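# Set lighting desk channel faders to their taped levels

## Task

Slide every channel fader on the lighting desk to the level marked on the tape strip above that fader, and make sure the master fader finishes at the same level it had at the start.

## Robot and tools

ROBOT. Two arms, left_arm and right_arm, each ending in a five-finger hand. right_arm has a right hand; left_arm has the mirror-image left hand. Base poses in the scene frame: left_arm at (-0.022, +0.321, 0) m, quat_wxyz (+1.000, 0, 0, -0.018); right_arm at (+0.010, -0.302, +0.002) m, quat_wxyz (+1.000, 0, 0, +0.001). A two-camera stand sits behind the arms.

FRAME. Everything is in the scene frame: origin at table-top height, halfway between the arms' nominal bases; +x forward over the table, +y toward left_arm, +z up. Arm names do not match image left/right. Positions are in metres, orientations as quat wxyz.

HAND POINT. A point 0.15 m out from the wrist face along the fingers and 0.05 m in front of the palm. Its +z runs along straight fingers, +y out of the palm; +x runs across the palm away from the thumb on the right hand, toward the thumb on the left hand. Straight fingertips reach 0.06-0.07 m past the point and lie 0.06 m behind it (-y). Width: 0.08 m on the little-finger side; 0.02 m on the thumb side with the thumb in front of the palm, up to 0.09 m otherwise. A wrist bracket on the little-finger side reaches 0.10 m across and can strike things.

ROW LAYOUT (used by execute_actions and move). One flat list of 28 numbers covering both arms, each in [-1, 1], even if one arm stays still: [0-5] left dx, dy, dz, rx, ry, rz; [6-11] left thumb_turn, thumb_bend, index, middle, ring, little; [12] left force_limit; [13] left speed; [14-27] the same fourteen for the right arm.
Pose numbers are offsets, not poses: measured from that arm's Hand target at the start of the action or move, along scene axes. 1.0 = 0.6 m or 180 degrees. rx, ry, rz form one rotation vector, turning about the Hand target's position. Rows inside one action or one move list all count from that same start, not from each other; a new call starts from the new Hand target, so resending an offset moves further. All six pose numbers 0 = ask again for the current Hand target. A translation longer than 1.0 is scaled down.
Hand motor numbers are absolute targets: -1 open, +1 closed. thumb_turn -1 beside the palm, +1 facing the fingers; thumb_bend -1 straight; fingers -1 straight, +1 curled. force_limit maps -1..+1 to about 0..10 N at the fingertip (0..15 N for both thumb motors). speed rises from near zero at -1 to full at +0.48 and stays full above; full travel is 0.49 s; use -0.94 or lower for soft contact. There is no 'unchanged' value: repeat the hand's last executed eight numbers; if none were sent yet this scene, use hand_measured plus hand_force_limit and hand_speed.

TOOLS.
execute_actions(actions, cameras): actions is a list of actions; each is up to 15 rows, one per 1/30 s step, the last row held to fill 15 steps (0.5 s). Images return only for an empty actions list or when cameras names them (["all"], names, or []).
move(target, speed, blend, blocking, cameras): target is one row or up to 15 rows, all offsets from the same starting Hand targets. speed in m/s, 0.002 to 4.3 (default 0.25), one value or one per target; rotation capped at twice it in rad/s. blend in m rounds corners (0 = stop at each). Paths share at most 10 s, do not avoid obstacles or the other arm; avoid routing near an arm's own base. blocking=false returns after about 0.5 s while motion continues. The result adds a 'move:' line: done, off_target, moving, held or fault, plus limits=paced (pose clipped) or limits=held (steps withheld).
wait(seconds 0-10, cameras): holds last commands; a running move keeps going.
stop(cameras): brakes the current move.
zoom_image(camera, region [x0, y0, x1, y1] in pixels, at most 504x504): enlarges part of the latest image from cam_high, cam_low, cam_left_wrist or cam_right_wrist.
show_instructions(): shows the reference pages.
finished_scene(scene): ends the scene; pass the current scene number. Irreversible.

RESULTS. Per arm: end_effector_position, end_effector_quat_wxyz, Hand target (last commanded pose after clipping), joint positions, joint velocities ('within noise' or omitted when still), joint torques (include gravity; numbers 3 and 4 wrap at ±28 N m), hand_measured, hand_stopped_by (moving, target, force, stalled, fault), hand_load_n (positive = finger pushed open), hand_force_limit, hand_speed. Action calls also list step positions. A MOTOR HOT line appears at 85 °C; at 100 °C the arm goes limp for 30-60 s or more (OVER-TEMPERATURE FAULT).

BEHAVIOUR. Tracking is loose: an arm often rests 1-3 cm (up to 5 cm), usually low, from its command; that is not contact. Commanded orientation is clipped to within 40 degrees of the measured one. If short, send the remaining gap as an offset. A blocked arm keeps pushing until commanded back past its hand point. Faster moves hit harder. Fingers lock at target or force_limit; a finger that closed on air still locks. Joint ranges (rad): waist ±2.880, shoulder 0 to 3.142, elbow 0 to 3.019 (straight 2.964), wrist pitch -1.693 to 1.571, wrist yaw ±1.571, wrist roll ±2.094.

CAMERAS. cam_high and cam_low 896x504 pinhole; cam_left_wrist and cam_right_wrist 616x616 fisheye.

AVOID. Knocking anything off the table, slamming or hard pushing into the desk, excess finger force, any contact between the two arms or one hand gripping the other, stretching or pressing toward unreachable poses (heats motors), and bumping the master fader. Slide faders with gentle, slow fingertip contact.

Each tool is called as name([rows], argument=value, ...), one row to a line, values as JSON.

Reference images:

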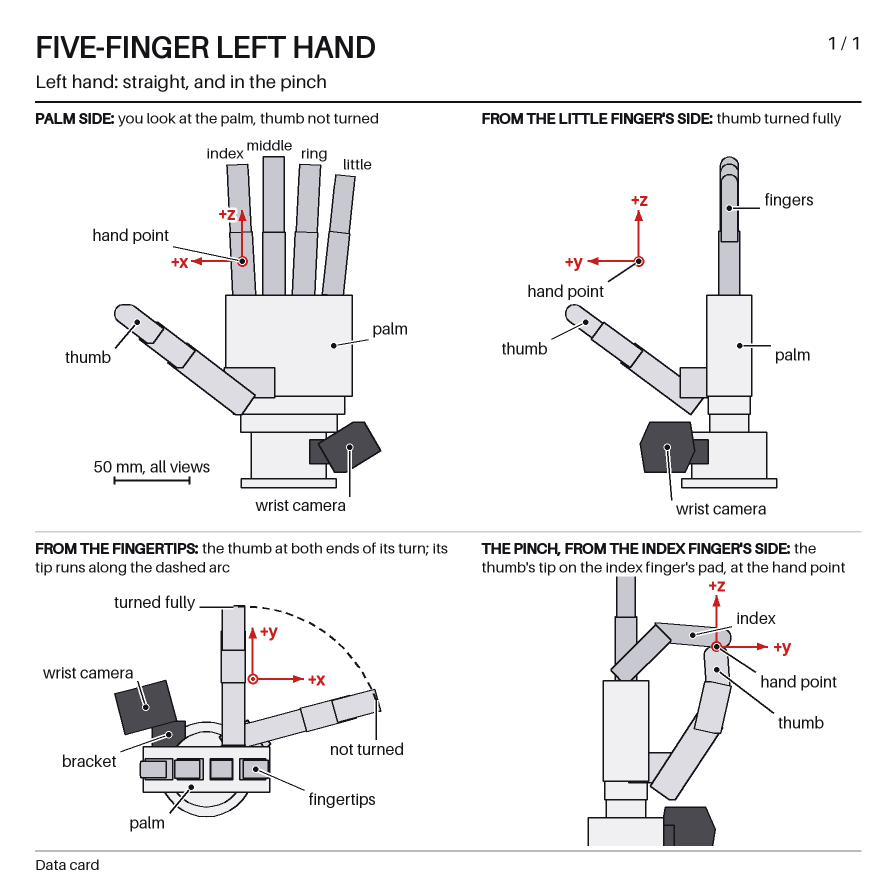

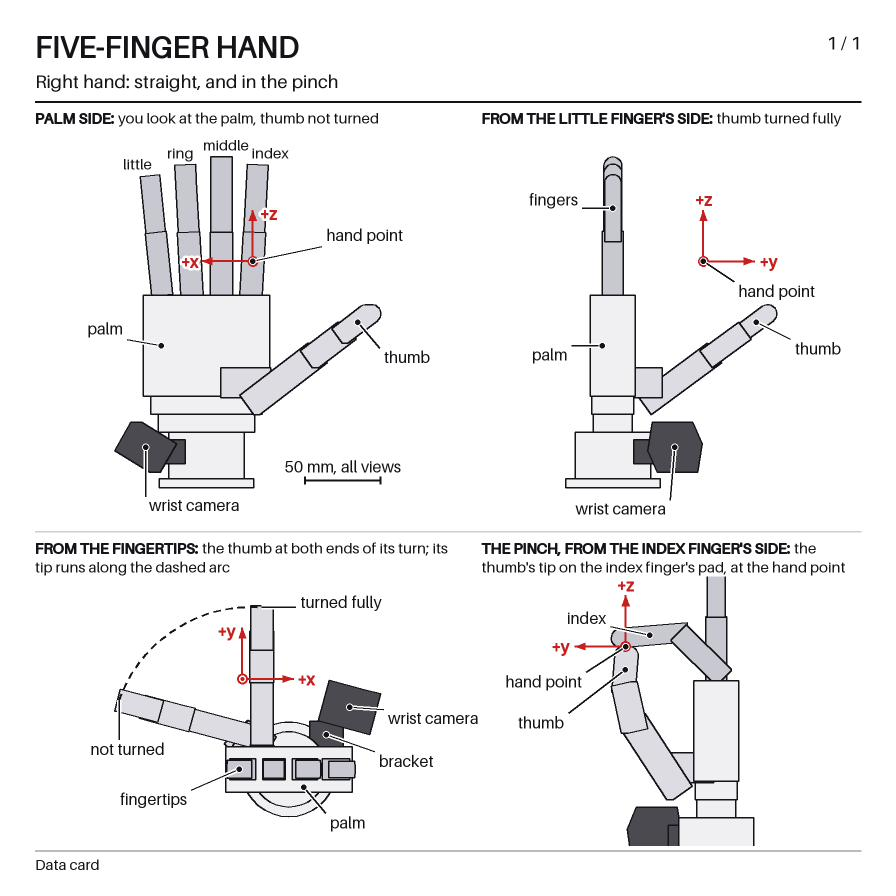

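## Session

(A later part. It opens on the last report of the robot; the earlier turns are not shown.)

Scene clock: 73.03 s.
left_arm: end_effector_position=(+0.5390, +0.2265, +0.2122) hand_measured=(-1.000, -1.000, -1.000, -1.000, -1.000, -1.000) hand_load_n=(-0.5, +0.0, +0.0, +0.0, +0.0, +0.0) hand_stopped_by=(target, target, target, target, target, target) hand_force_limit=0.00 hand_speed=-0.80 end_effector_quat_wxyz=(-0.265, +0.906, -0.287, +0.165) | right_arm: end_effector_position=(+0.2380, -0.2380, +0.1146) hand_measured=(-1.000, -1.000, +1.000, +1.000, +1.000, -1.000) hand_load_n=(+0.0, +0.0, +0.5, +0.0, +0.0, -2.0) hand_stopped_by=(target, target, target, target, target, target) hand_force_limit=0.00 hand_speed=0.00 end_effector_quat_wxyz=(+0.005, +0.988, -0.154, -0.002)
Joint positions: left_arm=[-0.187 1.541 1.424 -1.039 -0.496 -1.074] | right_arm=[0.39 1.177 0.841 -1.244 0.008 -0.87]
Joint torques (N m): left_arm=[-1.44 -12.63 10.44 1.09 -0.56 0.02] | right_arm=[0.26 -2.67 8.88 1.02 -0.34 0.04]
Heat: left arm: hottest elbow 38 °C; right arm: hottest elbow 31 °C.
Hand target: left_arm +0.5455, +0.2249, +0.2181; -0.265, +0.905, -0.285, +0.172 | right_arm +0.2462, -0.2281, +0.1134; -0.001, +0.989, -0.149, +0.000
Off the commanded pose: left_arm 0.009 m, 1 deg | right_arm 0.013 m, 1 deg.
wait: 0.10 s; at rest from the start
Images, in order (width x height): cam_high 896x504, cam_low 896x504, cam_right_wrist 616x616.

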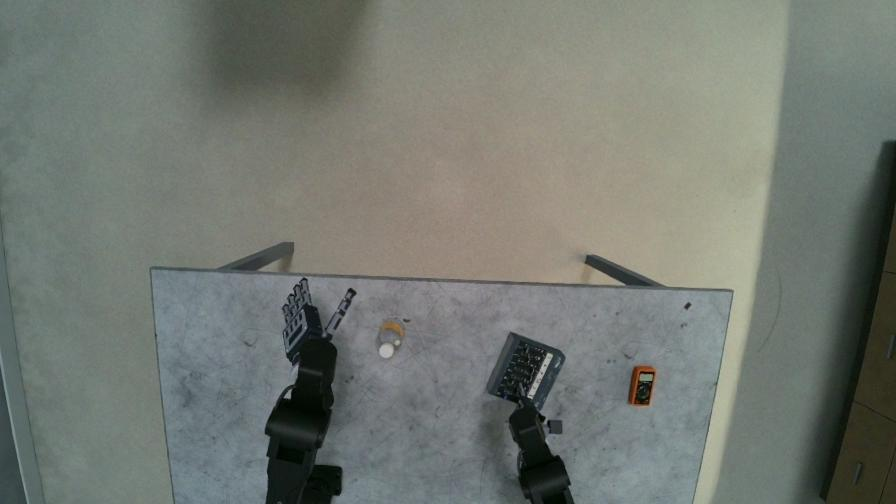

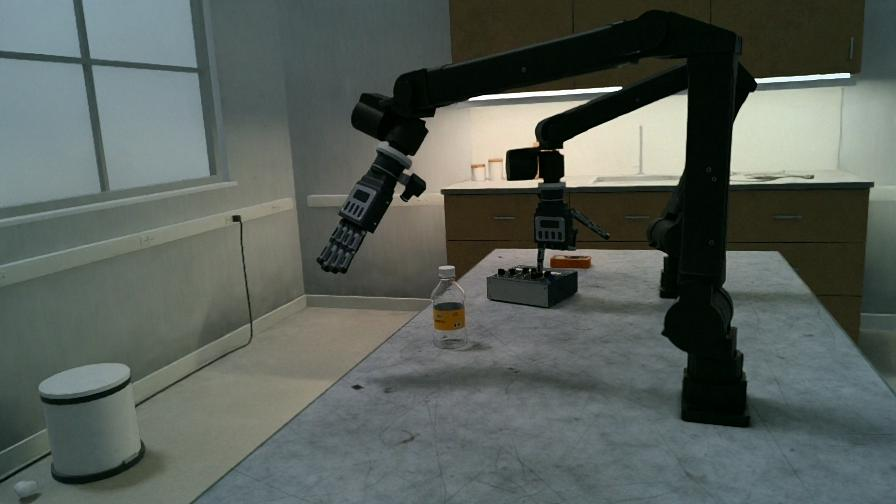

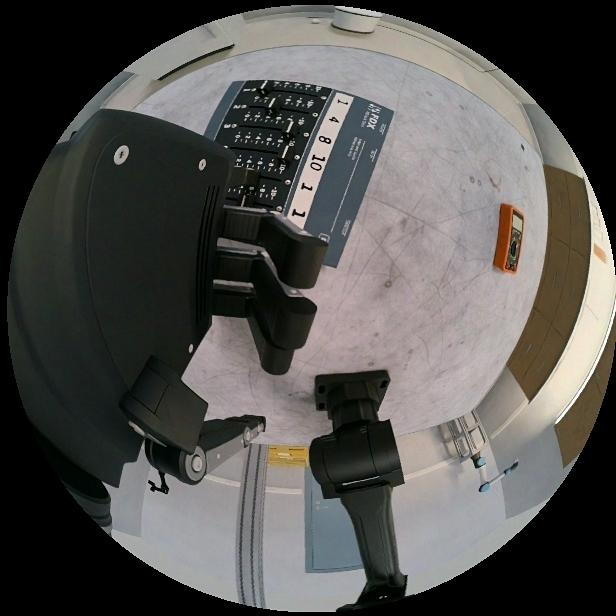

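move(target=[0,0,0,0,0,0,-1,-1,-1,-1,-1,-1,0,-0.8,0.0,0.005,0.004,0,0,0,-1,-1,1,1,1,-1,0,0], speed=0.03)

Scene clock: 75.20 s.
left_arm: end_effector_position=(+0.5390, +0.2265, +0.2122) hand_measured=(-1.000, -1.000, -1.000, -1.000, -1.000, -1.000) hand_load_n=(+0.0, +0.0, +0.0, +0.0, +0.0, +0.0) hand_stopped_by=(target, target, target, target, target, target) hand_force_limit=0.00 hand_speed=-0.80 end_effector_quat_wxyz=(-0.265, +0.906, -0.287, +0.165) | right_arm: end_effector_position=(+0.2373, -0.2361, +0.1146) hand_measured=(-1.000, -1.000, +1.000, +1.000, +1.000, -1.000) hand_load_n=(+0.0, +0.0, +0.0, +0.0, +0.0, -1.5) hand_stopped_by=(target, target, target, target, target, target) hand_force_limit=0.00 hand_speed=0.00 end_effector_quat_wxyz=(+0.007, +0.988, -0.154, -0.001)
Joint positions: left_arm=[-0.187 1.541 1.424 -1.039 -0.496 -1.074] | right_arm=[0.398 1.177 0.841 -1.244 0.011 -0.862]
Joint torques (N m): left_arm=[-1.44 -12.57 10.44 1.1 -0.56 0.01] | right_arm=[0.32 -2.67 9.46 0.8 -0.44 0]
Heat: left arm: hottest elbow 38 °C; right arm: hottest elbow 31 °C.
Hand target: left_arm +0.5455, +0.2249, +0.2181; -0.265, +0.905, -0.285, +0.172 | right_arm +0.2462, -0.2251, +0.1159; -0.001, +0.989, -0.148, +0.000
Off the commanded pose: left_arm 0.009 m, 1 deg | right_arm 0.014 m, 1 deg.
move: off_target (right_arm)

move(target=[0,0,0,0,0,0,-1,-1,-1,-1,-1,-1,0,-0.8,0.0,0.0,0.011,0,0,0,-1,-1,1,1,1,-1,0,0], speed=0.03, cameras=["cam_right_wrist"])

zoom_image(camera="cam_right_wrist", region=[205, 150, 295, 240])

Scene clock: 77.87 s.
left_arm: end_effector_position=(+0.5390, +0.2265, +0.2122) hand_measured=(-1.000, -1.000, -1.000, -1.000, -1.000, -1.000) hand_load_n=(+0.0, -0.5, +0.0, +0.0, +0.0, +0.0) hand_stopped_by=(target, target, target, target, target, target) hand_force_limit=0.00 hand_speed=-0.80 end_effector_quat_wxyz=(-0.265, +0.906, -0.287, +0.165) | right_arm: end_effector_position=(+0.2376, -0.2359, +0.1150) hand_measured=(-1.000, -1.000, +1.000, +1.000, +1.000, -1.000) hand_load_n=(+0.0, +0.0, +0.5, +0.0, +0.0, -1.5) hand_stopped_by=(target, target, target, target, target, target) hand_force_limit=0.00 hand_speed=0.00 end_effector_quat_wxyz=(+0.007, +0.988, -0.154, -0.001)
Joint positions: left_arm=[-0.187 1.541 1.424 -1.039 -0.496 -1.074] | right_arm=[0.398 1.177 0.842 -1.244 0.011 -0.861]
Joint torques (N m): left_arm=[-1.44 -12.51 10.44 1.1 -0.55 0.02] | right_arm=[1.14 -3.02 10.32 0.13 -0.41 0.04]
Heat: left arm: hottest elbow 39 °C; right arm: hottest elbow 31 °C.
Hand target: left_arm +0.5455, +0.2249, +0.2181; -0.265, +0.905, -0.285, +0.172 | right_arm +0.2462, -0.2251, +0.1225; -0.001, +0.989, -0.149, +0.000
Off the commanded pose: left_arm 0.009 m, 1 deg | right_arm 0.016 m, 1 deg.
move: off_target (right_arm)
Images, in order (width x height): cam_right_wrist 616x616.

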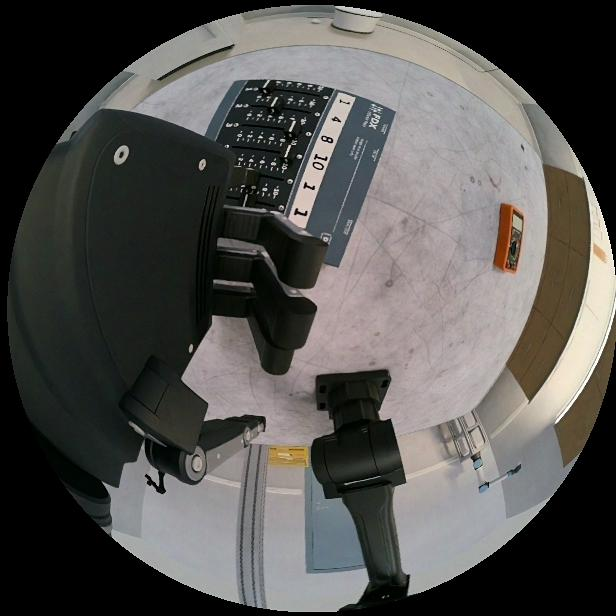

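Scaled by 5.600 from the camera's 616x616 image, which has a finer 880x880 frame.

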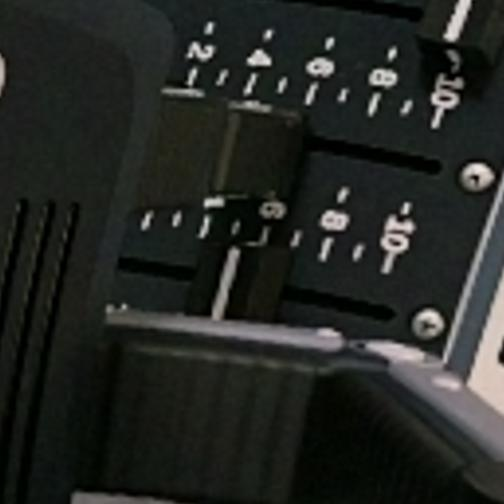

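zoom_image(camera="cam_low", region=[480, 230, 600, 310])

zoom_image(camera="cam_high", region=[480, 325, 580, 415])

This scene's latest camera images include none from cam_low. They are from: cam_right_wrist. cam_low's image comes with the result of a call that names it in "cameras".

This scene's latest camera images include none from cam_high. They are from: cam_right_wrist. cam_high's image comes with the result of a call that names it in "cameras".

move([
  [0,0,0,0,0,0,-1,-1,-1,-1,-1,-1,0,-0.8,-0.0087,-0.0252,0,0,0,0,-1,-1,1,1,1,-1,0,0],
  [0,0,0,0,0,0,-1,-1,-1,-1,-1,-1,0,-0.8,-0.0087,-0.0252,0.09,0,0,0,-1,-1,1,1,1,-1,0,0],
], speed=0.1, cameras=["cam_right_wrist"])

zoom_image(camera="cam_right_wrist", region=[210, 140, 300, 230])

Scene clock: 81.83 s.
left_arm: end_effector_position=(+0.5390, +0.2265, +0.2122) hand_measured=(-1.000, -1.000, -1.000, -1.000, -1.000, -1.000) hand_load_n=(+0.0, +0.0, +0.0, +0.0, +0.0, +0.0) hand_stopped_by=(target, target, target, target, target, target) hand_force_limit=0.00 hand_speed=-0.80 end_effector_quat_wxyz=(-0.265, +0.906, -0.287, +0.165) | right_arm: end_effector_position=(+0.2267, -0.2448, +0.1573) hand_measured=(-1.000, -1.000, +1.000, +1.000, +1.000, -1.000) hand_load_n=(+0.0, -0.5, +0.0, +0.0, +0.0, +0.0) hand_stopped_by=(target, target, target, target, target, target) hand_force_limit=0.00 hand_speed=0.00 end_effector_quat_wxyz=(+0.014, +0.988, -0.151, -0.020)
Joint positions: left_arm=[-0.187 1.541 1.424 -1.039 -0.496 -1.074] | right_arm=[0.38 1.137 0.92 -1.403 0.003 -0.885]
Joint torques (N m): left_arm=[-1.44 -12.63 10.44 1.11 -0.56 0.02] | right_arm=[-1.49 -4.89 11.78 0.02 -0.15 -0.11]
Heat: left arm: hottest elbow 39 °C; right arm: hottest elbow 31 °C.
Hand target: left_arm +0.5455, +0.2249, +0.2181; -0.265, +0.905, -0.285, +0.172 | right_arm +0.2410, -0.2402, +0.1765; -0.001, +0.989, -0.149, +0.000
Off the commanded pose: left_arm 0.009 m, 1 deg | right_arm 0.024 m, 3 deg.
move: off_target (right_arm)
Images, in order (width x height): cam_right_wrist 616x616.

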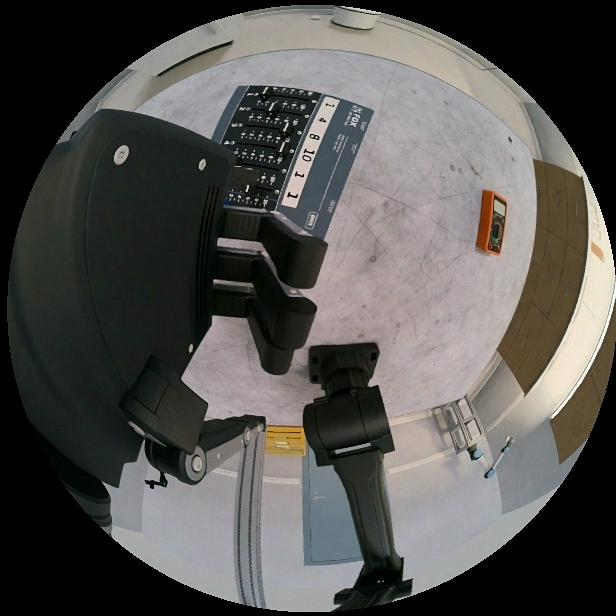

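Scaled by 5.600 from the camera's 616x616 image, which has a finer 880x880 frame.

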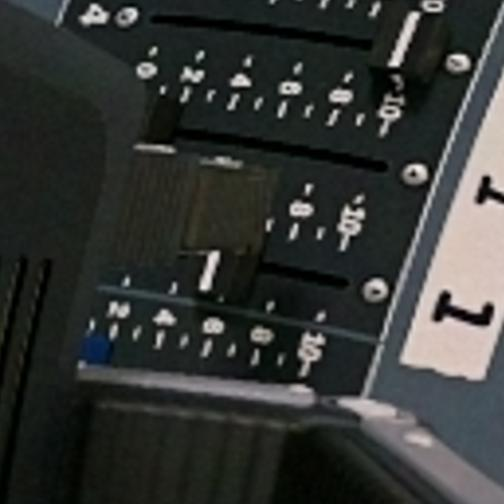

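zoom_image(camera="cam_right_wrist", region=[225, 145, 265, 185])

zoom_image(camera="cam_right_wrist", region=[240, 85, 310, 155])

Scaled by 12.600 from the camera's 616x616 image, which has a finer 880x880 frame.

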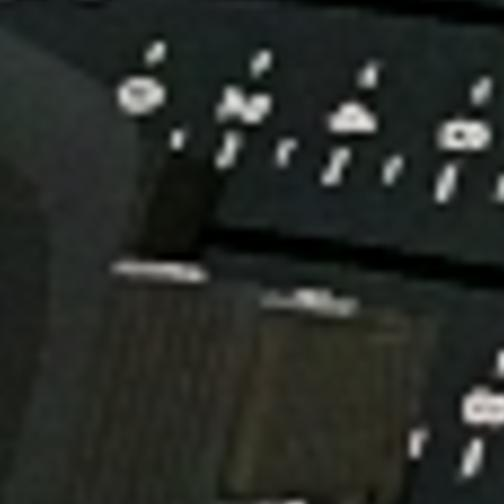

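Scaled by 7.200 from the camera's 616x616 image, which has a finer 880x880 frame.

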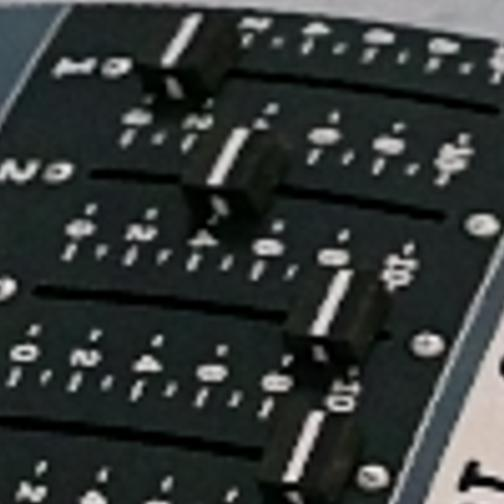

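move(target=[0,0,0,0,0,0,-1,-1,-1,-1,-1,-1,0,-0.8,0.015,0.044,-0.005,0,0,0,-1,-1,1,1,1,-1,0,0], speed=0.1, cameras=["cam_right_wrist"])

zoom_image(camera="cam_right_wrist", region=[240, 120, 340, 220])

zoom_image(camera="cam_right_wrist", region=[250, 90, 320, 160])

Scene clock: 84.33 s.
left_arm: end_effector_position=(+0.5390, +0.2265, +0.2122) hand_measured=(-1.000, -1.000, -1.000, -1.000, -1.000, -1.000) hand_load_n=(+0.0, +0.0, +0.0, +0.0, +0.0, +0.0) hand_stopped_by=(target, target, target, target, target, target) hand_force_limit=0.00 hand_speed=-0.80 end_effector_quat_wxyz=(-0.265, +0.906, -0.287, +0.165) | right_arm: end_effector_position=(+0.2315, -0.2255, +0.1594) hand_measured=(-1.000, -1.000, +1.000, +1.000, +1.000, -1.000) hand_load_n=(+0.0, +0.0, +0.0, +0.0, +0.0, -0.5) hand_stopped_by=(target, target, target, target, target, target) hand_force_limit=0.00 hand_speed=0.00 end_effector_quat_wxyz=(+0.014, +0.989, -0.147, -0.022)
Joint positions: left_arm=[-0.187 1.541 1.424 -1.039 -0.496 -1.074] | right_arm=[0.435 1.173 0.952 -1.403 0 -0.839]
Joint torques (N m): left_arm=[-1.55 -12.69 10.44 1.07 -0.55 0.01] | right_arm=[-0.5 -4.01 11.92 0.69 -0.09 0.06]
Heat: left arm: hottest elbow 39 °C; right arm: hottest elbow 31 °C.
Hand target: left_arm +0.5455, +0.2249, +0.2181; -0.265, +0.905, -0.285, +0.172 | right_arm +0.2501, -0.2137, +0.1735; -0.001, +0.989, -0.149, +0.000
Off the commanded pose: left_arm 0.009 m, 1 deg | right_arm 0.026 m, 3 deg.
move: off_target (right_arm)
Images, in order (width x height): cam_right_wrist 616x616.

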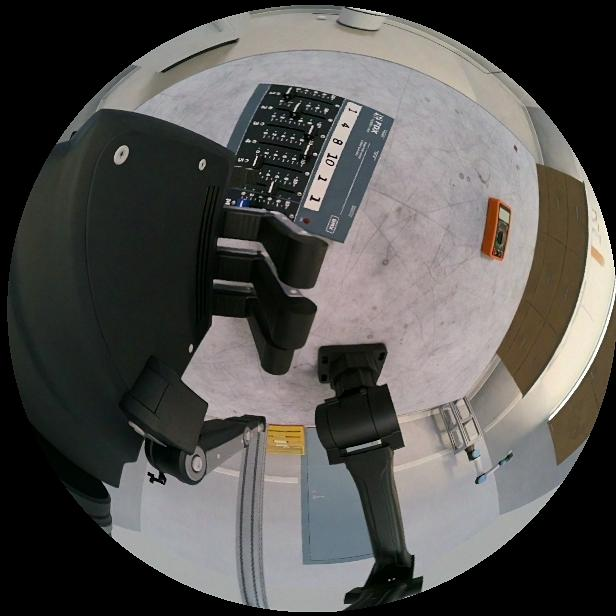

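Scaled by 5.040 from the camera's 616x616 image, which has a finer 880x880 frame.

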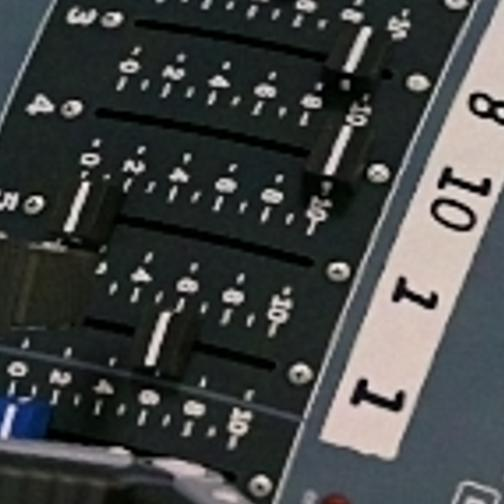

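Scaled by 7.200 from the camera's 616x616 image, which has a finer 880x880 frame.

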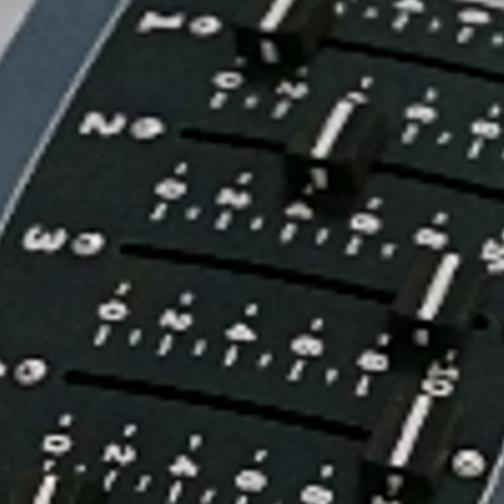

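zoom_image(camera="cam_right_wrist", region=[240, 140, 280, 180])

zoom_image(camera="cam_right_wrist", region=[255, 170, 295, 210])

zoom_image(camera="cam_right_wrist", region=[290, 120, 330, 160])

Scaled by 12.600 from the camera's 616x616 image, which has a finer 880x880 frame.

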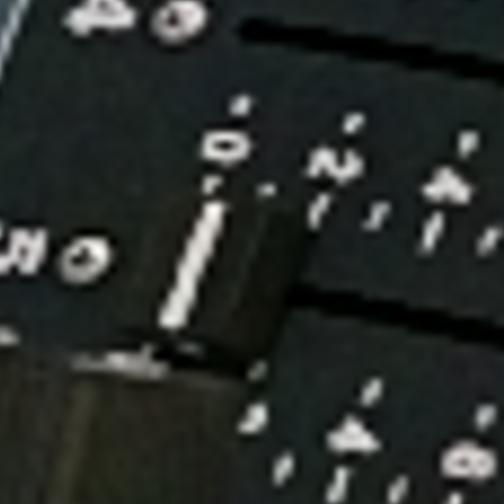

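Scaled by 12.600 from the camera's 616x616 image, which has a finer 880x880 frame.

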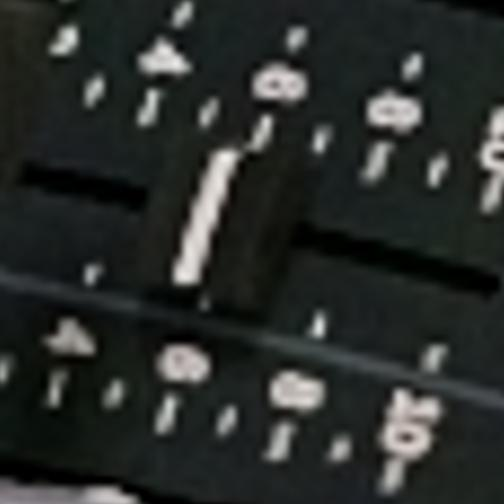

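Scaled by 12.600 from the camera's 616x616 image, which has a finer 880x880 frame.

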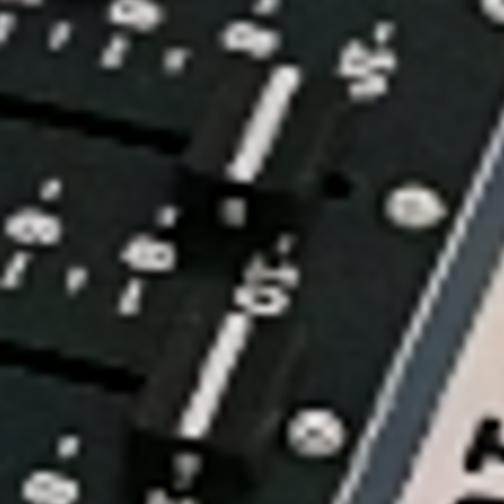

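zoom_image(camera="cam_right_wrist", region=[275, 90, 315, 130])

zoom_image(camera="cam_right_wrist", region=[270, 75, 310, 115])

Scaled by 12.600 from the camera's 616x616 image, which has a finer 880x880 frame.

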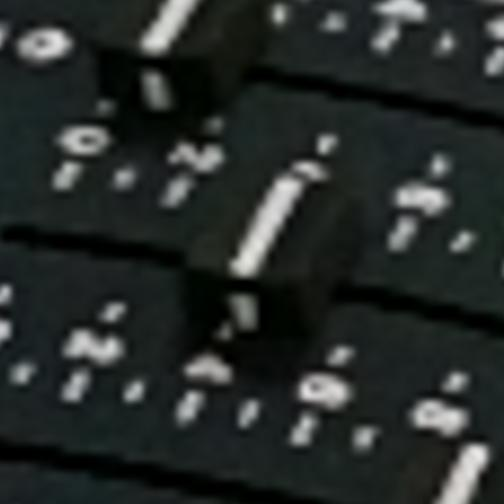

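Scaled by 12.600 from the camera's 616x616 image, which has a finer 880x880 frame.

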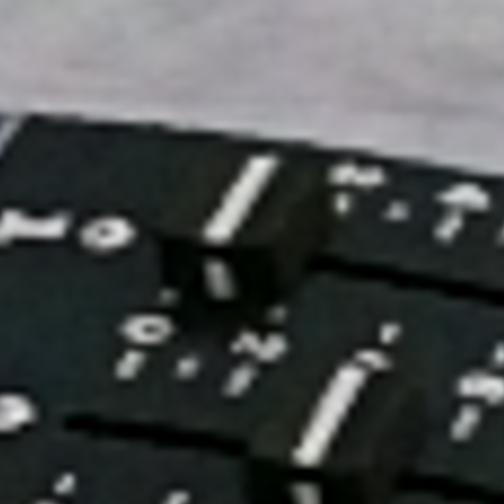

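move(target=[0,0,0,0,0,0,-1,-1,-1,-1,-1,-1,0,-0.8,0.0155,0.0232,-0.0250,0,0,0,-1,-1,1,1,1,-1,0,0], speed=0.1, cameras=["cam_right_wrist"])

zoom_image(camera="cam_right_wrist", region=[230, 130, 320, 220])

Scene clock: 89.03 s.
left_arm: end_effector_position=(+0.5390, +0.2265, +0.2122) hand_measured=(-1.000, -1.000, -1.000, -1.000, -1.000, -1.000) hand_load_n=(-0.5, +0.0, +0.0, +0.0, +0.0, +0.0) hand_stopped_by=(target, target, target, target, target, target) hand_force_limit=0.00 hand_speed=-0.80 end_effector_quat_wxyz=(-0.265, +0.906, -0.287, +0.165) | right_arm: end_effector_position=(+0.2394, -0.2132, +0.1457) hand_measured=(-1.000, -1.000, +1.000, +1.000, +1.000, -1.000) hand_load_n=(+0.0, +0.0, +0.0, +0.0, +0.0, +0.0) hand_stopped_by=(target, target, target, target, target, target) hand_force_limit=0.00 hand_speed=0.00 end_effector_quat_wxyz=(+0.016, +0.989, -0.147, -0.024)
Joint positions: left_arm=[-0.187 1.541 1.424 -1.039 -0.496 -1.074] | right_arm=[0.46 1.22 0.952 -1.359 0 -0.813]
Joint torques (N m): left_arm=[-1.49 -12.57 10.44 1.1 -0.56 0.02] | right_arm=[-0.44 -4.54 11.77 0.9 -0.09 0.13]
Heat: left arm: hottest elbow 39 °C; right arm: hottest elbow 32 °C.
Hand target: left_arm +0.5455, +0.2249, +0.2181; -0.265, +0.905, -0.285, +0.172 | right_arm +0.2594, -0.1998, +0.1585; -0.001, +0.989, -0.149, +0.000
Off the commanded pose: left_arm 0.009 m, 1 deg | right_arm 0.027 m, 3 deg.
move: off_target (right_arm)
Images, in order (width x height): cam_right_wrist 616x616.

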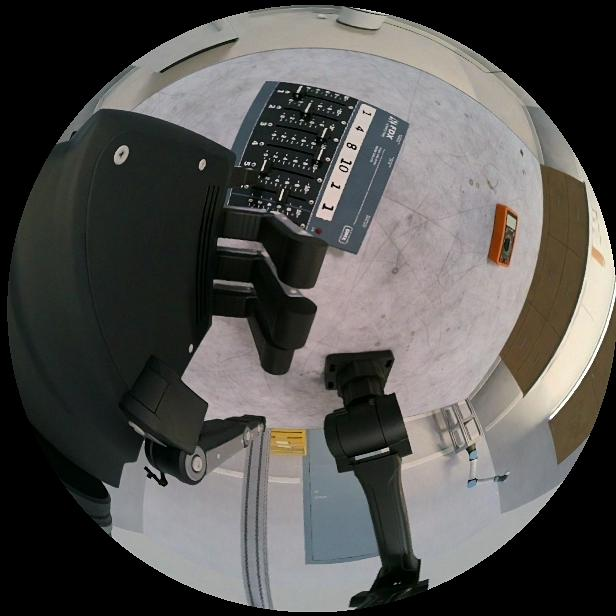

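Scaled by 5.600 from the camera's 616x616 image, which has a finer 880x880 frame.

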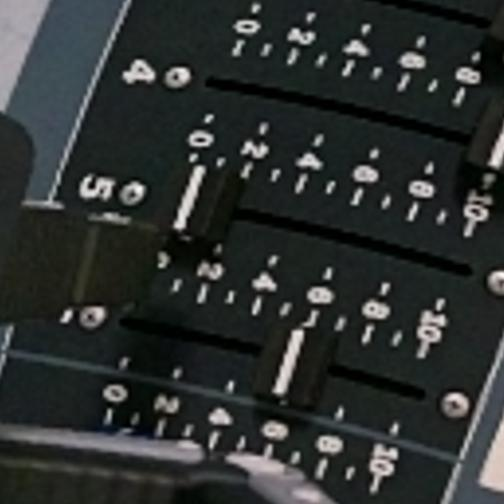

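move([
  [0,0,0,0,0,0,-1,-1,-1,-1,-1,-1,0,-0.8,0,0.0163,-0.01,0,0,0,-1,-1,1,1,1,-1,0,0],
  [0,0,0,0,0,0,-1,-1,-1,-1,-1,-1,0,-0.8,0.0,0.0163,-0.04,0,0,0,-1,-1,1,1,1,-1,0,0],
], speed=0.06)

Scene clock: 91.13 s.
left_arm: end_effector_position=(+0.5390, +0.2265, +0.2122) hand_measured=(-1.000, -1.000, -1.000, -1.000, -1.000, -1.000) hand_load_n=(+0.0, +0.0, +0.0, +0.0, +0.0, +0.0) hand_stopped_by=(target, target, target, target, target, target) hand_force_limit=0.00 hand_speed=-0.80 end_effector_quat_wxyz=(-0.265, +0.906, -0.287, +0.165) | right_arm: end_effector_position=(+0.2523, -0.1972, +0.1332) hand_measured=(-1.000, -1.000, +1.000, +1.000, +1.000, -1.000) hand_load_n=(+0.0, +0.0, +0.0, +0.0, +0.0, +0.0) hand_stopped_by=(target, target, target, target, target, target) hand_force_limit=0.00 hand_speed=0.00 end_effector_quat_wxyz=(+0.005, +0.989, -0.148, -0.008)
Joint positions: left_arm=[-0.187 1.541 1.424 -1.039 -0.496 -1.074] | right_arm=[0.486 1.251 0.952 -1.289 0 -0.786]
Joint torques (N m): left_arm=[-1.44 -12.63 10.44 1.07 -0.56 0.02] | right_arm=[-0.44 -4.78 8.72 0.92 -0.07 0.1]
Heat: left arm: hottest elbow 39 °C; right arm: hottest elbow 33 °C.
Hand target: left_arm +0.5455, +0.2249, +0.2181; -0.265, +0.905, -0.285, +0.172 | right_arm +0.2594, -0.1900, +0.1345; -0.001, +0.989, -0.148, +0.000
Off the commanded pose: left_arm 0.009 m, 1 deg | right_arm 0.010 m, 1 deg.
move: done

move([
  [0,0,0,0,0,0,-1,-1,-1,-1,-1,-1,0,-0.8,-0.0057,-0.005,-0.0283,0,0,0,-1,-1,1,1,1,-1,0,0],
  [0,0,0,0,0,0,-1,-1,-1,-1,-1,-1,0,-0.8,-0.0171,-0.0414,-0.0283,0,0,0,-1,-1,1,1,1,-1,0,0],
], speed=0.05, cameras=["cam_right_wrist"])

zoom_image(camera="cam_right_wrist", region=[235, 130, 325, 220])

zoom_image(camera="cam_right_wrist", region=[250, 160, 290, 200])

Scene clock: 93.47 s.
left_arm: end_effector_position=(+0.5390, +0.2265, +0.2122) hand_measured=(-1.000, -1.000, -1.000, -1.000, -1.000, -1.000) hand_load_n=(-0.5, +0.0, +0.0, +0.0, +0.0, +0.0) hand_stopped_by=(target, target, target, target, target, target) hand_force_limit=0.00 hand_speed=-0.80 end_effector_quat_wxyz=(-0.265, +0.906, -0.287, +0.165) | right_arm: end_effector_position=(+0.2478, -0.2117, +0.1164) hand_measured=(-1.000, -1.000, +1.000, +1.000, +1.000, -1.000) hand_load_n=(+0.0, +0.0, +0.0, +0.0, +0.0, +0.0) hand_stopped_by=(target, target, target, target, target, target) hand_force_limit=0.00 hand_speed=0.00 end_effector_quat_wxyz=(+0.003, +0.989, -0.148, -0.007)
Joint positions: left_arm=[-0.187 1.541 1.424 -1.039 -0.496 -1.074] | right_arm=[0.451 1.235 0.892 -1.242 -0.002 -0.82]
Joint torques (N m): left_arm=[-1.49 -12.57 10.41 1.11 -0.55 0.02] | right_arm=[-2.08 -6.24 6.93 0.72 0 -0.1]
Heat: left arm: hottest elbow 40 °C; right arm: hottest elbow 33 °C.
Hand target: left_arm +0.5455, +0.2249, +0.2181; -0.265, +0.905, -0.285, +0.172 | right_arm +0.2490, -0.2149, +0.1174; -0.001, +0.989, -0.149, +0.000
Off the commanded pose: left_arm 0.009 m, 1 deg | right_arm 0.004 m, 1 deg.
move: done
Images, in order (width x height): cam_right_wrist 616x616.

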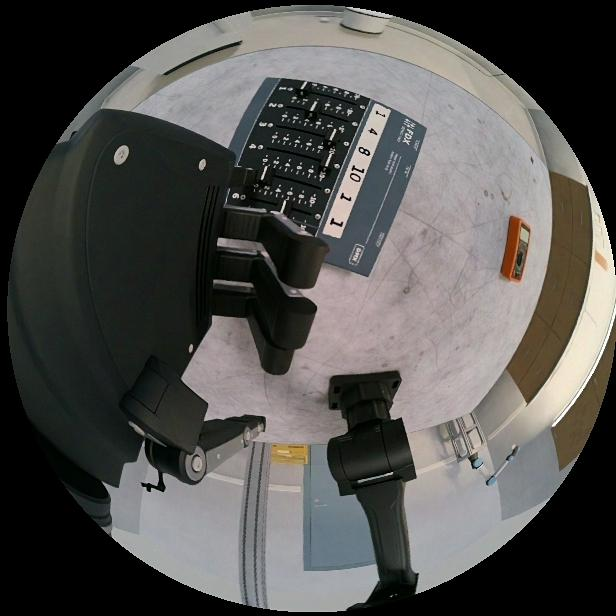

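Scaled by 5.600 from the camera's 616x616 image, which has a finer 880x880 frame.

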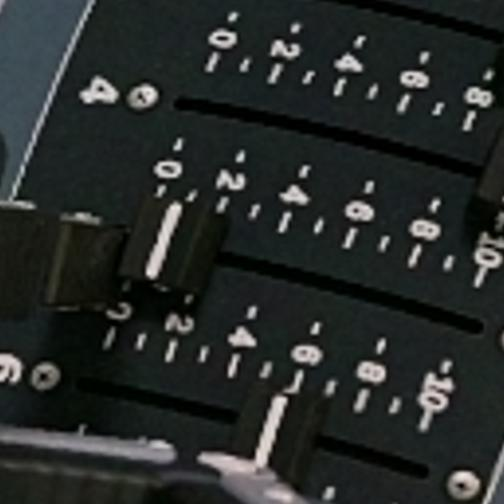

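Scaled by 12.600 from the camera's 616x616 image, which has a finer 880x880 frame.

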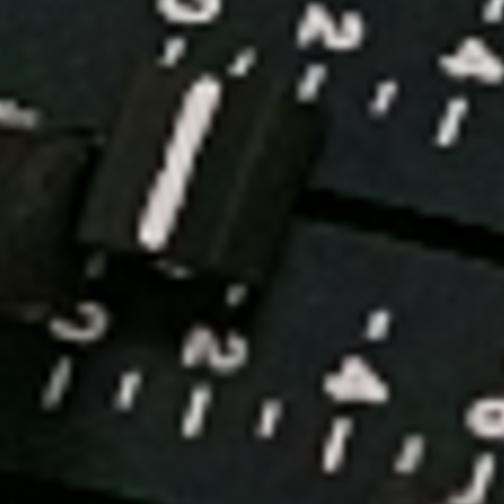

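move([
  [0,0,0,0,0,0,-1,-1,-1,-1,-1,-1,0,-0.8,0.0076,0.0220,0,0,0,0,-1,-1,1,1,1,-1,0,0],
  [0,0,0,0,0,0,-1,-1,-1,-1,-1,-1,0,-0.8,0.0276,0.0260,0.095,0,0,0,-1,-1,1,1,1,-1,0,0],
], speed=0.08, cameras=["cam_right_wrist"])

zoom_image(camera="cam_right_wrist", region=[230, 130, 330, 230])

zoom_image(camera="cam_right_wrist", region=[250, 150, 290, 190])

Scene clock: 96.30 s.
left_arm: end_effector_position=(+0.5390, +0.2265, +0.2122) hand_measured=(-1.000, -1.000, -1.000, -1.000, -1.000, -1.000) hand_load_n=(+0.0, +0.0, +0.0, +0.0, +0.0, +0.0) hand_stopped_by=(target, target, target, target, target, target) hand_force_limit=0.00 hand_speed=-0.80 end_effector_quat_wxyz=(-0.265, +0.906, -0.287, +0.165) | right_arm: end_effector_position=(+0.2514, -0.2059, +0.1576) hand_measured=(-1.000, -1.000, +1.000, +1.000, +1.000, -1.000) hand_load_n=(+0.0, +0.0, +0.0, +0.0, +0.0, +0.0) hand_stopped_by=(target, target, target, target, target, target) hand_force_limit=0.00 hand_speed=0.00 end_effector_quat_wxyz=(+0.010, +0.989, -0.147, -0.016)
Joint positions: left_arm=[-0.187 1.541 1.424 -1.039 -0.496 -1.074] | right_arm=[0.462 1.235 1 -1.374 -0.002 -0.81]
Joint torques (N m): left_arm=[-1.38 -12.63 10.41 1.09 -0.56 0.01] | right_arm=[-1.2 -5.36 11.77 -0.1 -0.01 0]
Heat: left arm: hottest elbow 40 °C; right arm: hottest elbow 33 °C.
Hand target: left_arm +0.5455, +0.2249, +0.2181; -0.265, +0.905, -0.285, +0.172 | right_arm +0.2656, -0.1994, +0.1745; -0.001, +0.989, -0.149, +0.000
Off the commanded pose: left_arm 0.009 m, 1 deg | right_arm 0.023 m, 2 deg.
move: off_target (right_arm)
Images, in order (width x height): cam_right_wrist 616x616.

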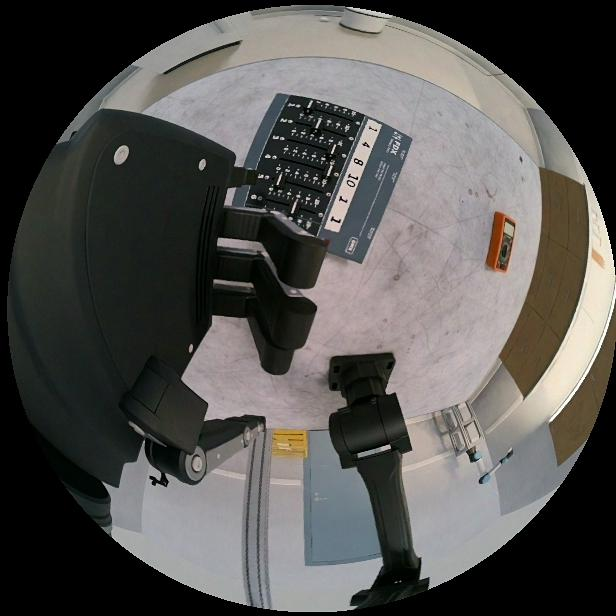

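Scaled by 5.040 from the camera's 616x616 image, which has a finer 880x880 frame.

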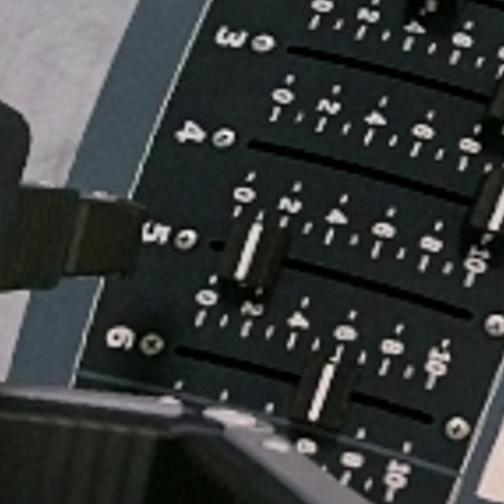

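Scaled by 12.600 from the camera's 616x616 image, which has a finer 880x880 frame.

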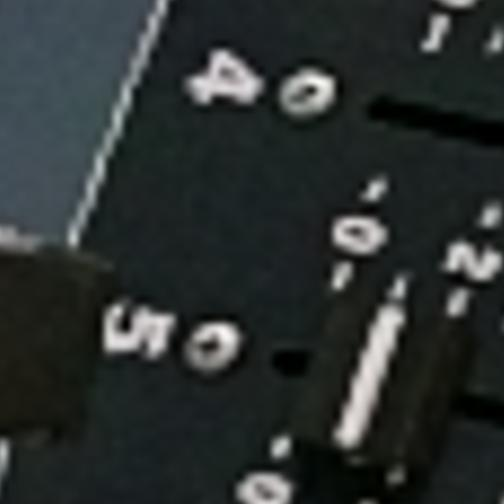

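zoom_image(camera="cam_right_wrist", region=[260, 165, 300, 205])

zoom_image(camera="cam_right_wrist", region=[275, 190, 315, 230])

Scaled by 12.600 from the camera's 616x616 image, which has a finer 880x880 frame.

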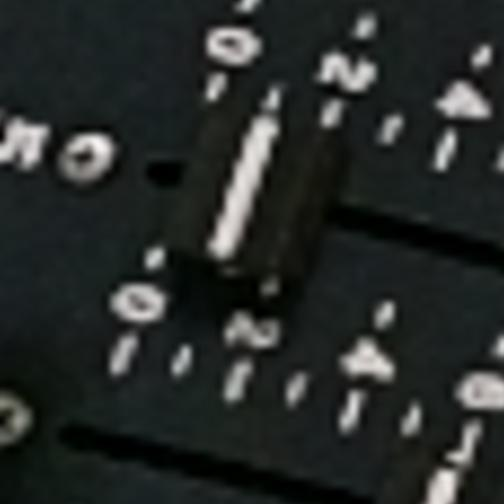

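Scaled by 12.600 from the camera's 616x616 image, which has a finer 880x880 frame.

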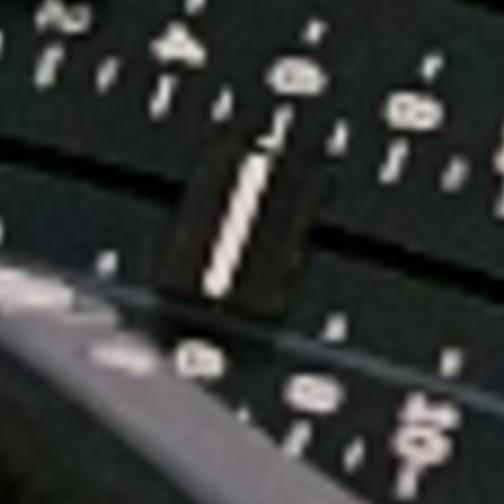

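move(target=[0,0,0,0,0,0,-1,-1,-1,-1,-1,-1,0,-0.8,-0.0977,-0.0960,0,0,0,0,-1,-1,1,1,1,-1,0,0], speed=0.1, cameras=["cam_right_wrist"])

zoom_image(camera="cam_right_wrist", region=[215, 130, 315, 230])

Scene clock: 98.93 s.
left_arm: end_effector_position=(+0.5390, +0.2265, +0.2122) hand_measured=(-1.000, -1.000, -1.000, -1.000, -1.000, -1.000) hand_load_n=(-0.5, +0.0, +0.0, +0.0, +0.0, +0.0) hand_stopped_by=(target, target, target, target, target, target) hand_force_limit=0.00 hand_speed=-0.80 end_effector_quat_wxyz=(-0.265, +0.906, -0.287, +0.165) | right_arm: end_effector_position=(+0.2110, -0.2525, +0.1737) hand_measured=(-1.000, -1.000, +1.000, +1.000, +1.000, -1.000) hand_load_n=(+0.0, +0.0, +0.0, +0.0, +0.0, +0.0) hand_stopped_by=(target, target, target, target, target, target) hand_force_limit=0.00 hand_speed=0.00 end_effector_quat_wxyz=(-0.003, +0.989, -0.149, +0.003)
Joint positions: left_arm=[-0.187 1.541 1.424 -1.039 -0.496 -1.074] | right_arm=[0.373 1.032 0.902 -1.432 -0.002 -0.896]
Joint torques (N m): left_arm=[-1.44 -12.69 10.45 1.1 -0.56 0.02] | right_arm=[-1.85 -3.84 7.38 0.13 -0.01 -0.08]
Heat: left arm: hottest elbow 40 °C; right arm: hottest elbow 33 °C.
Hand target: left_arm +0.5455, +0.2249, +0.2181; -0.265, +0.905, -0.285, +0.172 | right_arm +0.2069, -0.2570, +0.1745; -0.001, +0.989, -0.149, +0.000
Off the commanded pose: left_arm 0.009 m, 1 deg | right_arm 0.006 m, 0 deg.
move: done
Images, in order (width x height): cam_right_wrist 616x616.

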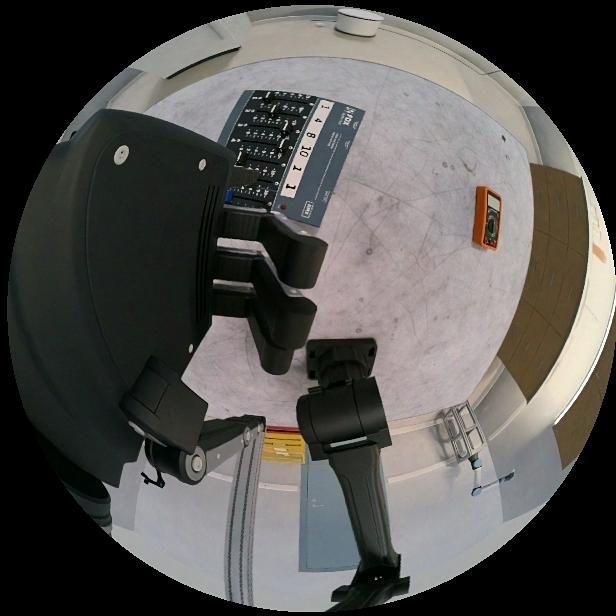

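Scaled by 5.040 from the camera's 616x616 image, which has a finer 880x880 frame.

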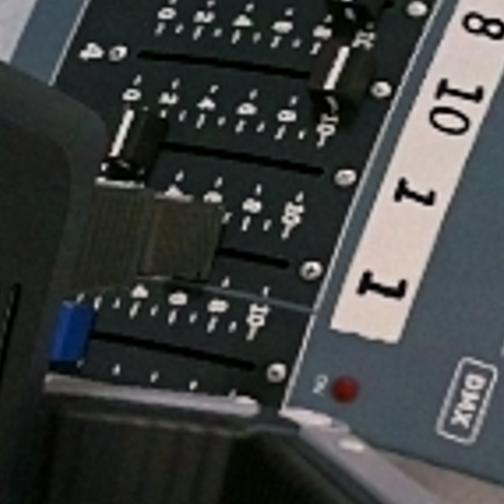

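move(target=[0,0,0,0,0,0,-1,-1,-1,-1,-1,-1,0,-0.8,0.004,-0.001,-0.0375,0,0,0,-1,-1,1,1,1,-1,0,0], speed=0.1, cameras=["cam_right_wrist"])

zoom_image(camera="cam_right_wrist", region=[215, 130, 315, 230])

Scene clock: 100.27 s.
left_arm: end_effector_position=(+0.5390, +0.2265, +0.2122) hand_measured=(-1.000, -1.000, -1.000, -1.000, -1.000, -1.000) hand_load_n=(+0.0, +0.0, +0.0, +0.0, +0.0, +0.0) hand_stopped_by=(target, target, target, target, target, target) hand_force_limit=0.00 hand_speed=-0.80 end_effector_quat_wxyz=(-0.265, +0.906, -0.287, +0.165) | right_arm: end_effector_position=(+0.2063, -0.2560, +0.1556) hand_measured=(-1.000, -1.000, +1.000, +1.000, +1.000, -1.000) hand_load_n=(+0.0, +0.0, +0.0, +0.0, +0.0, +0.0) hand_stopped_by=(target, target, target, target, target, target) hand_force_limit=0.00 hand_speed=0.00 end_effector_quat_wxyz=(+0.000, +0.989, -0.149, -0.001)
Joint positions: left_arm=[-0.187 1.541 1.424 -1.039 -0.496 -1.074] | right_arm=[0.368 1.032 0.852 -1.393 -0.002 -0.902]
Joint torques (N m): left_arm=[-1.38 -12.63 10.44 1.1 -0.56 0.02] | right_arm=[-1.85 -2.49 7.35 1.1 -0.01 -0.11]
Heat: left arm: hottest elbow 40 °C; right arm: hottest elbow 33 °C.
Hand target: left_arm +0.5455, +0.2249, +0.2181; -0.265, +0.905, -0.285, +0.172 | right_arm +0.2094, -0.2576, +0.1520; -0.001, +0.989, -0.149, +0.000
Off the commanded pose: left_arm 0.009 m, 1 deg | right_arm 0.005 m, 0 deg.
move: done
Images, in order (width x height): cam_right_wrist 616x616.

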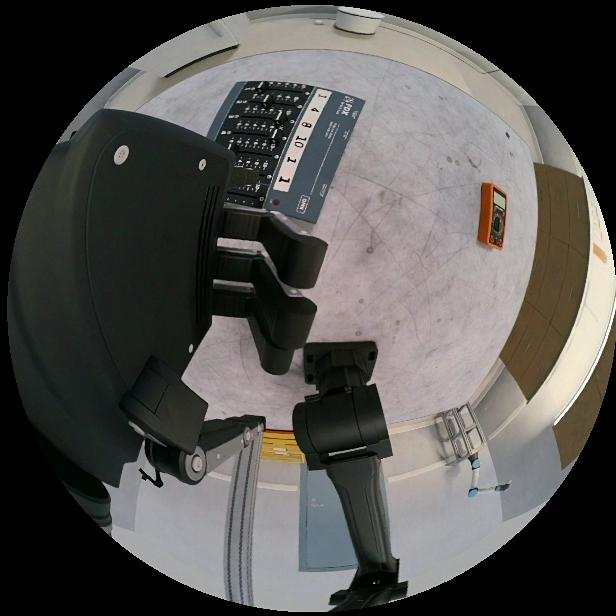

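Scaled by 5.040 from the camera's 616x616 image, which has a finer 880x880 frame.

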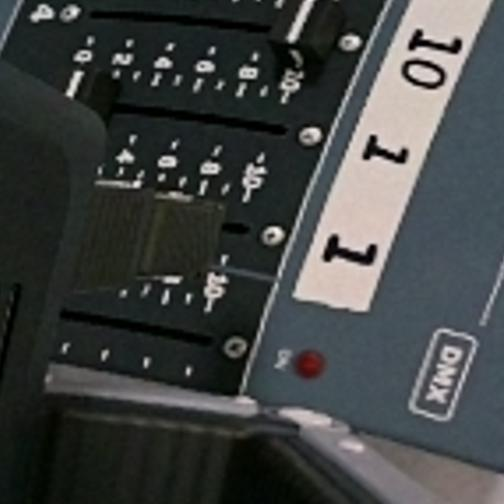

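move(target=[0,0,0,0,0,0,-1,-1,-1,-1,-1,-1,0,-0.8,0.0047,0.006,-0.0608,0,0,0,-1,-1,1,1,1,-1,0,0], speed=0.08, cameras=["cam_right_wrist"])

zoom_image(camera="cam_right_wrist", region=[215, 130, 315, 230])

Scene clock: 101.60 s.
left_arm: end_effector_position=(+0.5390, +0.2265, +0.2122) hand_measured=(-1.000, -1.000, -1.000, -1.000, -1.000, -1.000) hand_load_n=(-0.5, +0.0, +0.0, +0.0, +0.0, +0.0) hand_stopped_by=(target, target, target, target, target, target) hand_force_limit=0.00 hand_speed=-0.80 end_effector_quat_wxyz=(-0.265, +0.906, -0.287, +0.165) | right_arm: end_effector_position=(+0.2101, -0.2545, +0.1192) hand_measured=(-1.000, -1.000, +1.000, +1.000, +1.000, -1.000) hand_load_n=(+0.0, +0.0, +0.0, +0.0, +0.0, +0.0) hand_stopped_by=(target, target, target, target, target, target) hand_force_limit=0.00 hand_speed=0.00 end_effector_quat_wxyz=(-0.001, +0.989, -0.149, -0.001)
Joint positions: left_arm=[-0.187 1.541 1.424 -1.039 -0.496 -1.074] | right_arm=[0.368 1.07 0.779 -1.281 -0.002 -0.902]
Joint torques (N m): left_arm=[-1.49 -12.63 10.41 1.09 -0.56 0.02] | right_arm=[-1.14 -2.61 7.21 0.94 -0.01 -0.03]
Heat: left arm: hottest elbow 40 °C; right arm: hottest elbow 33 °C.
Hand target: left_arm +0.5455, +0.2249, +0.2181; -0.265, +0.905, -0.285, +0.172 | right_arm +0.2121, -0.2540, +0.1155; -0.001, +0.989, -0.149, +0.000
Off the commanded pose: left_arm 0.009 m, 1 deg | right_arm 0.004 m, 0 deg.
move: done
Images, in order (width x height): cam_right_wrist 616x616.

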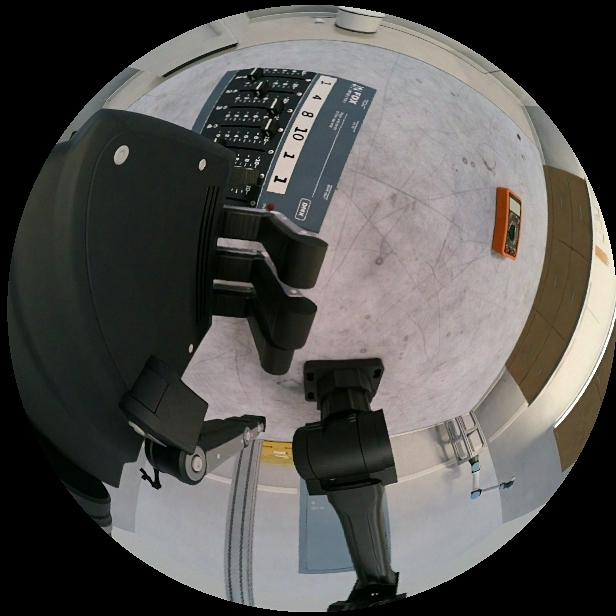

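Scaled by 5.040 from the camera's 616x616 image, which has a finer 880x880 frame.

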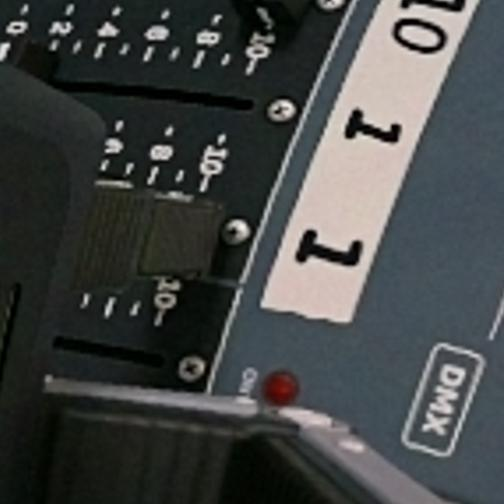

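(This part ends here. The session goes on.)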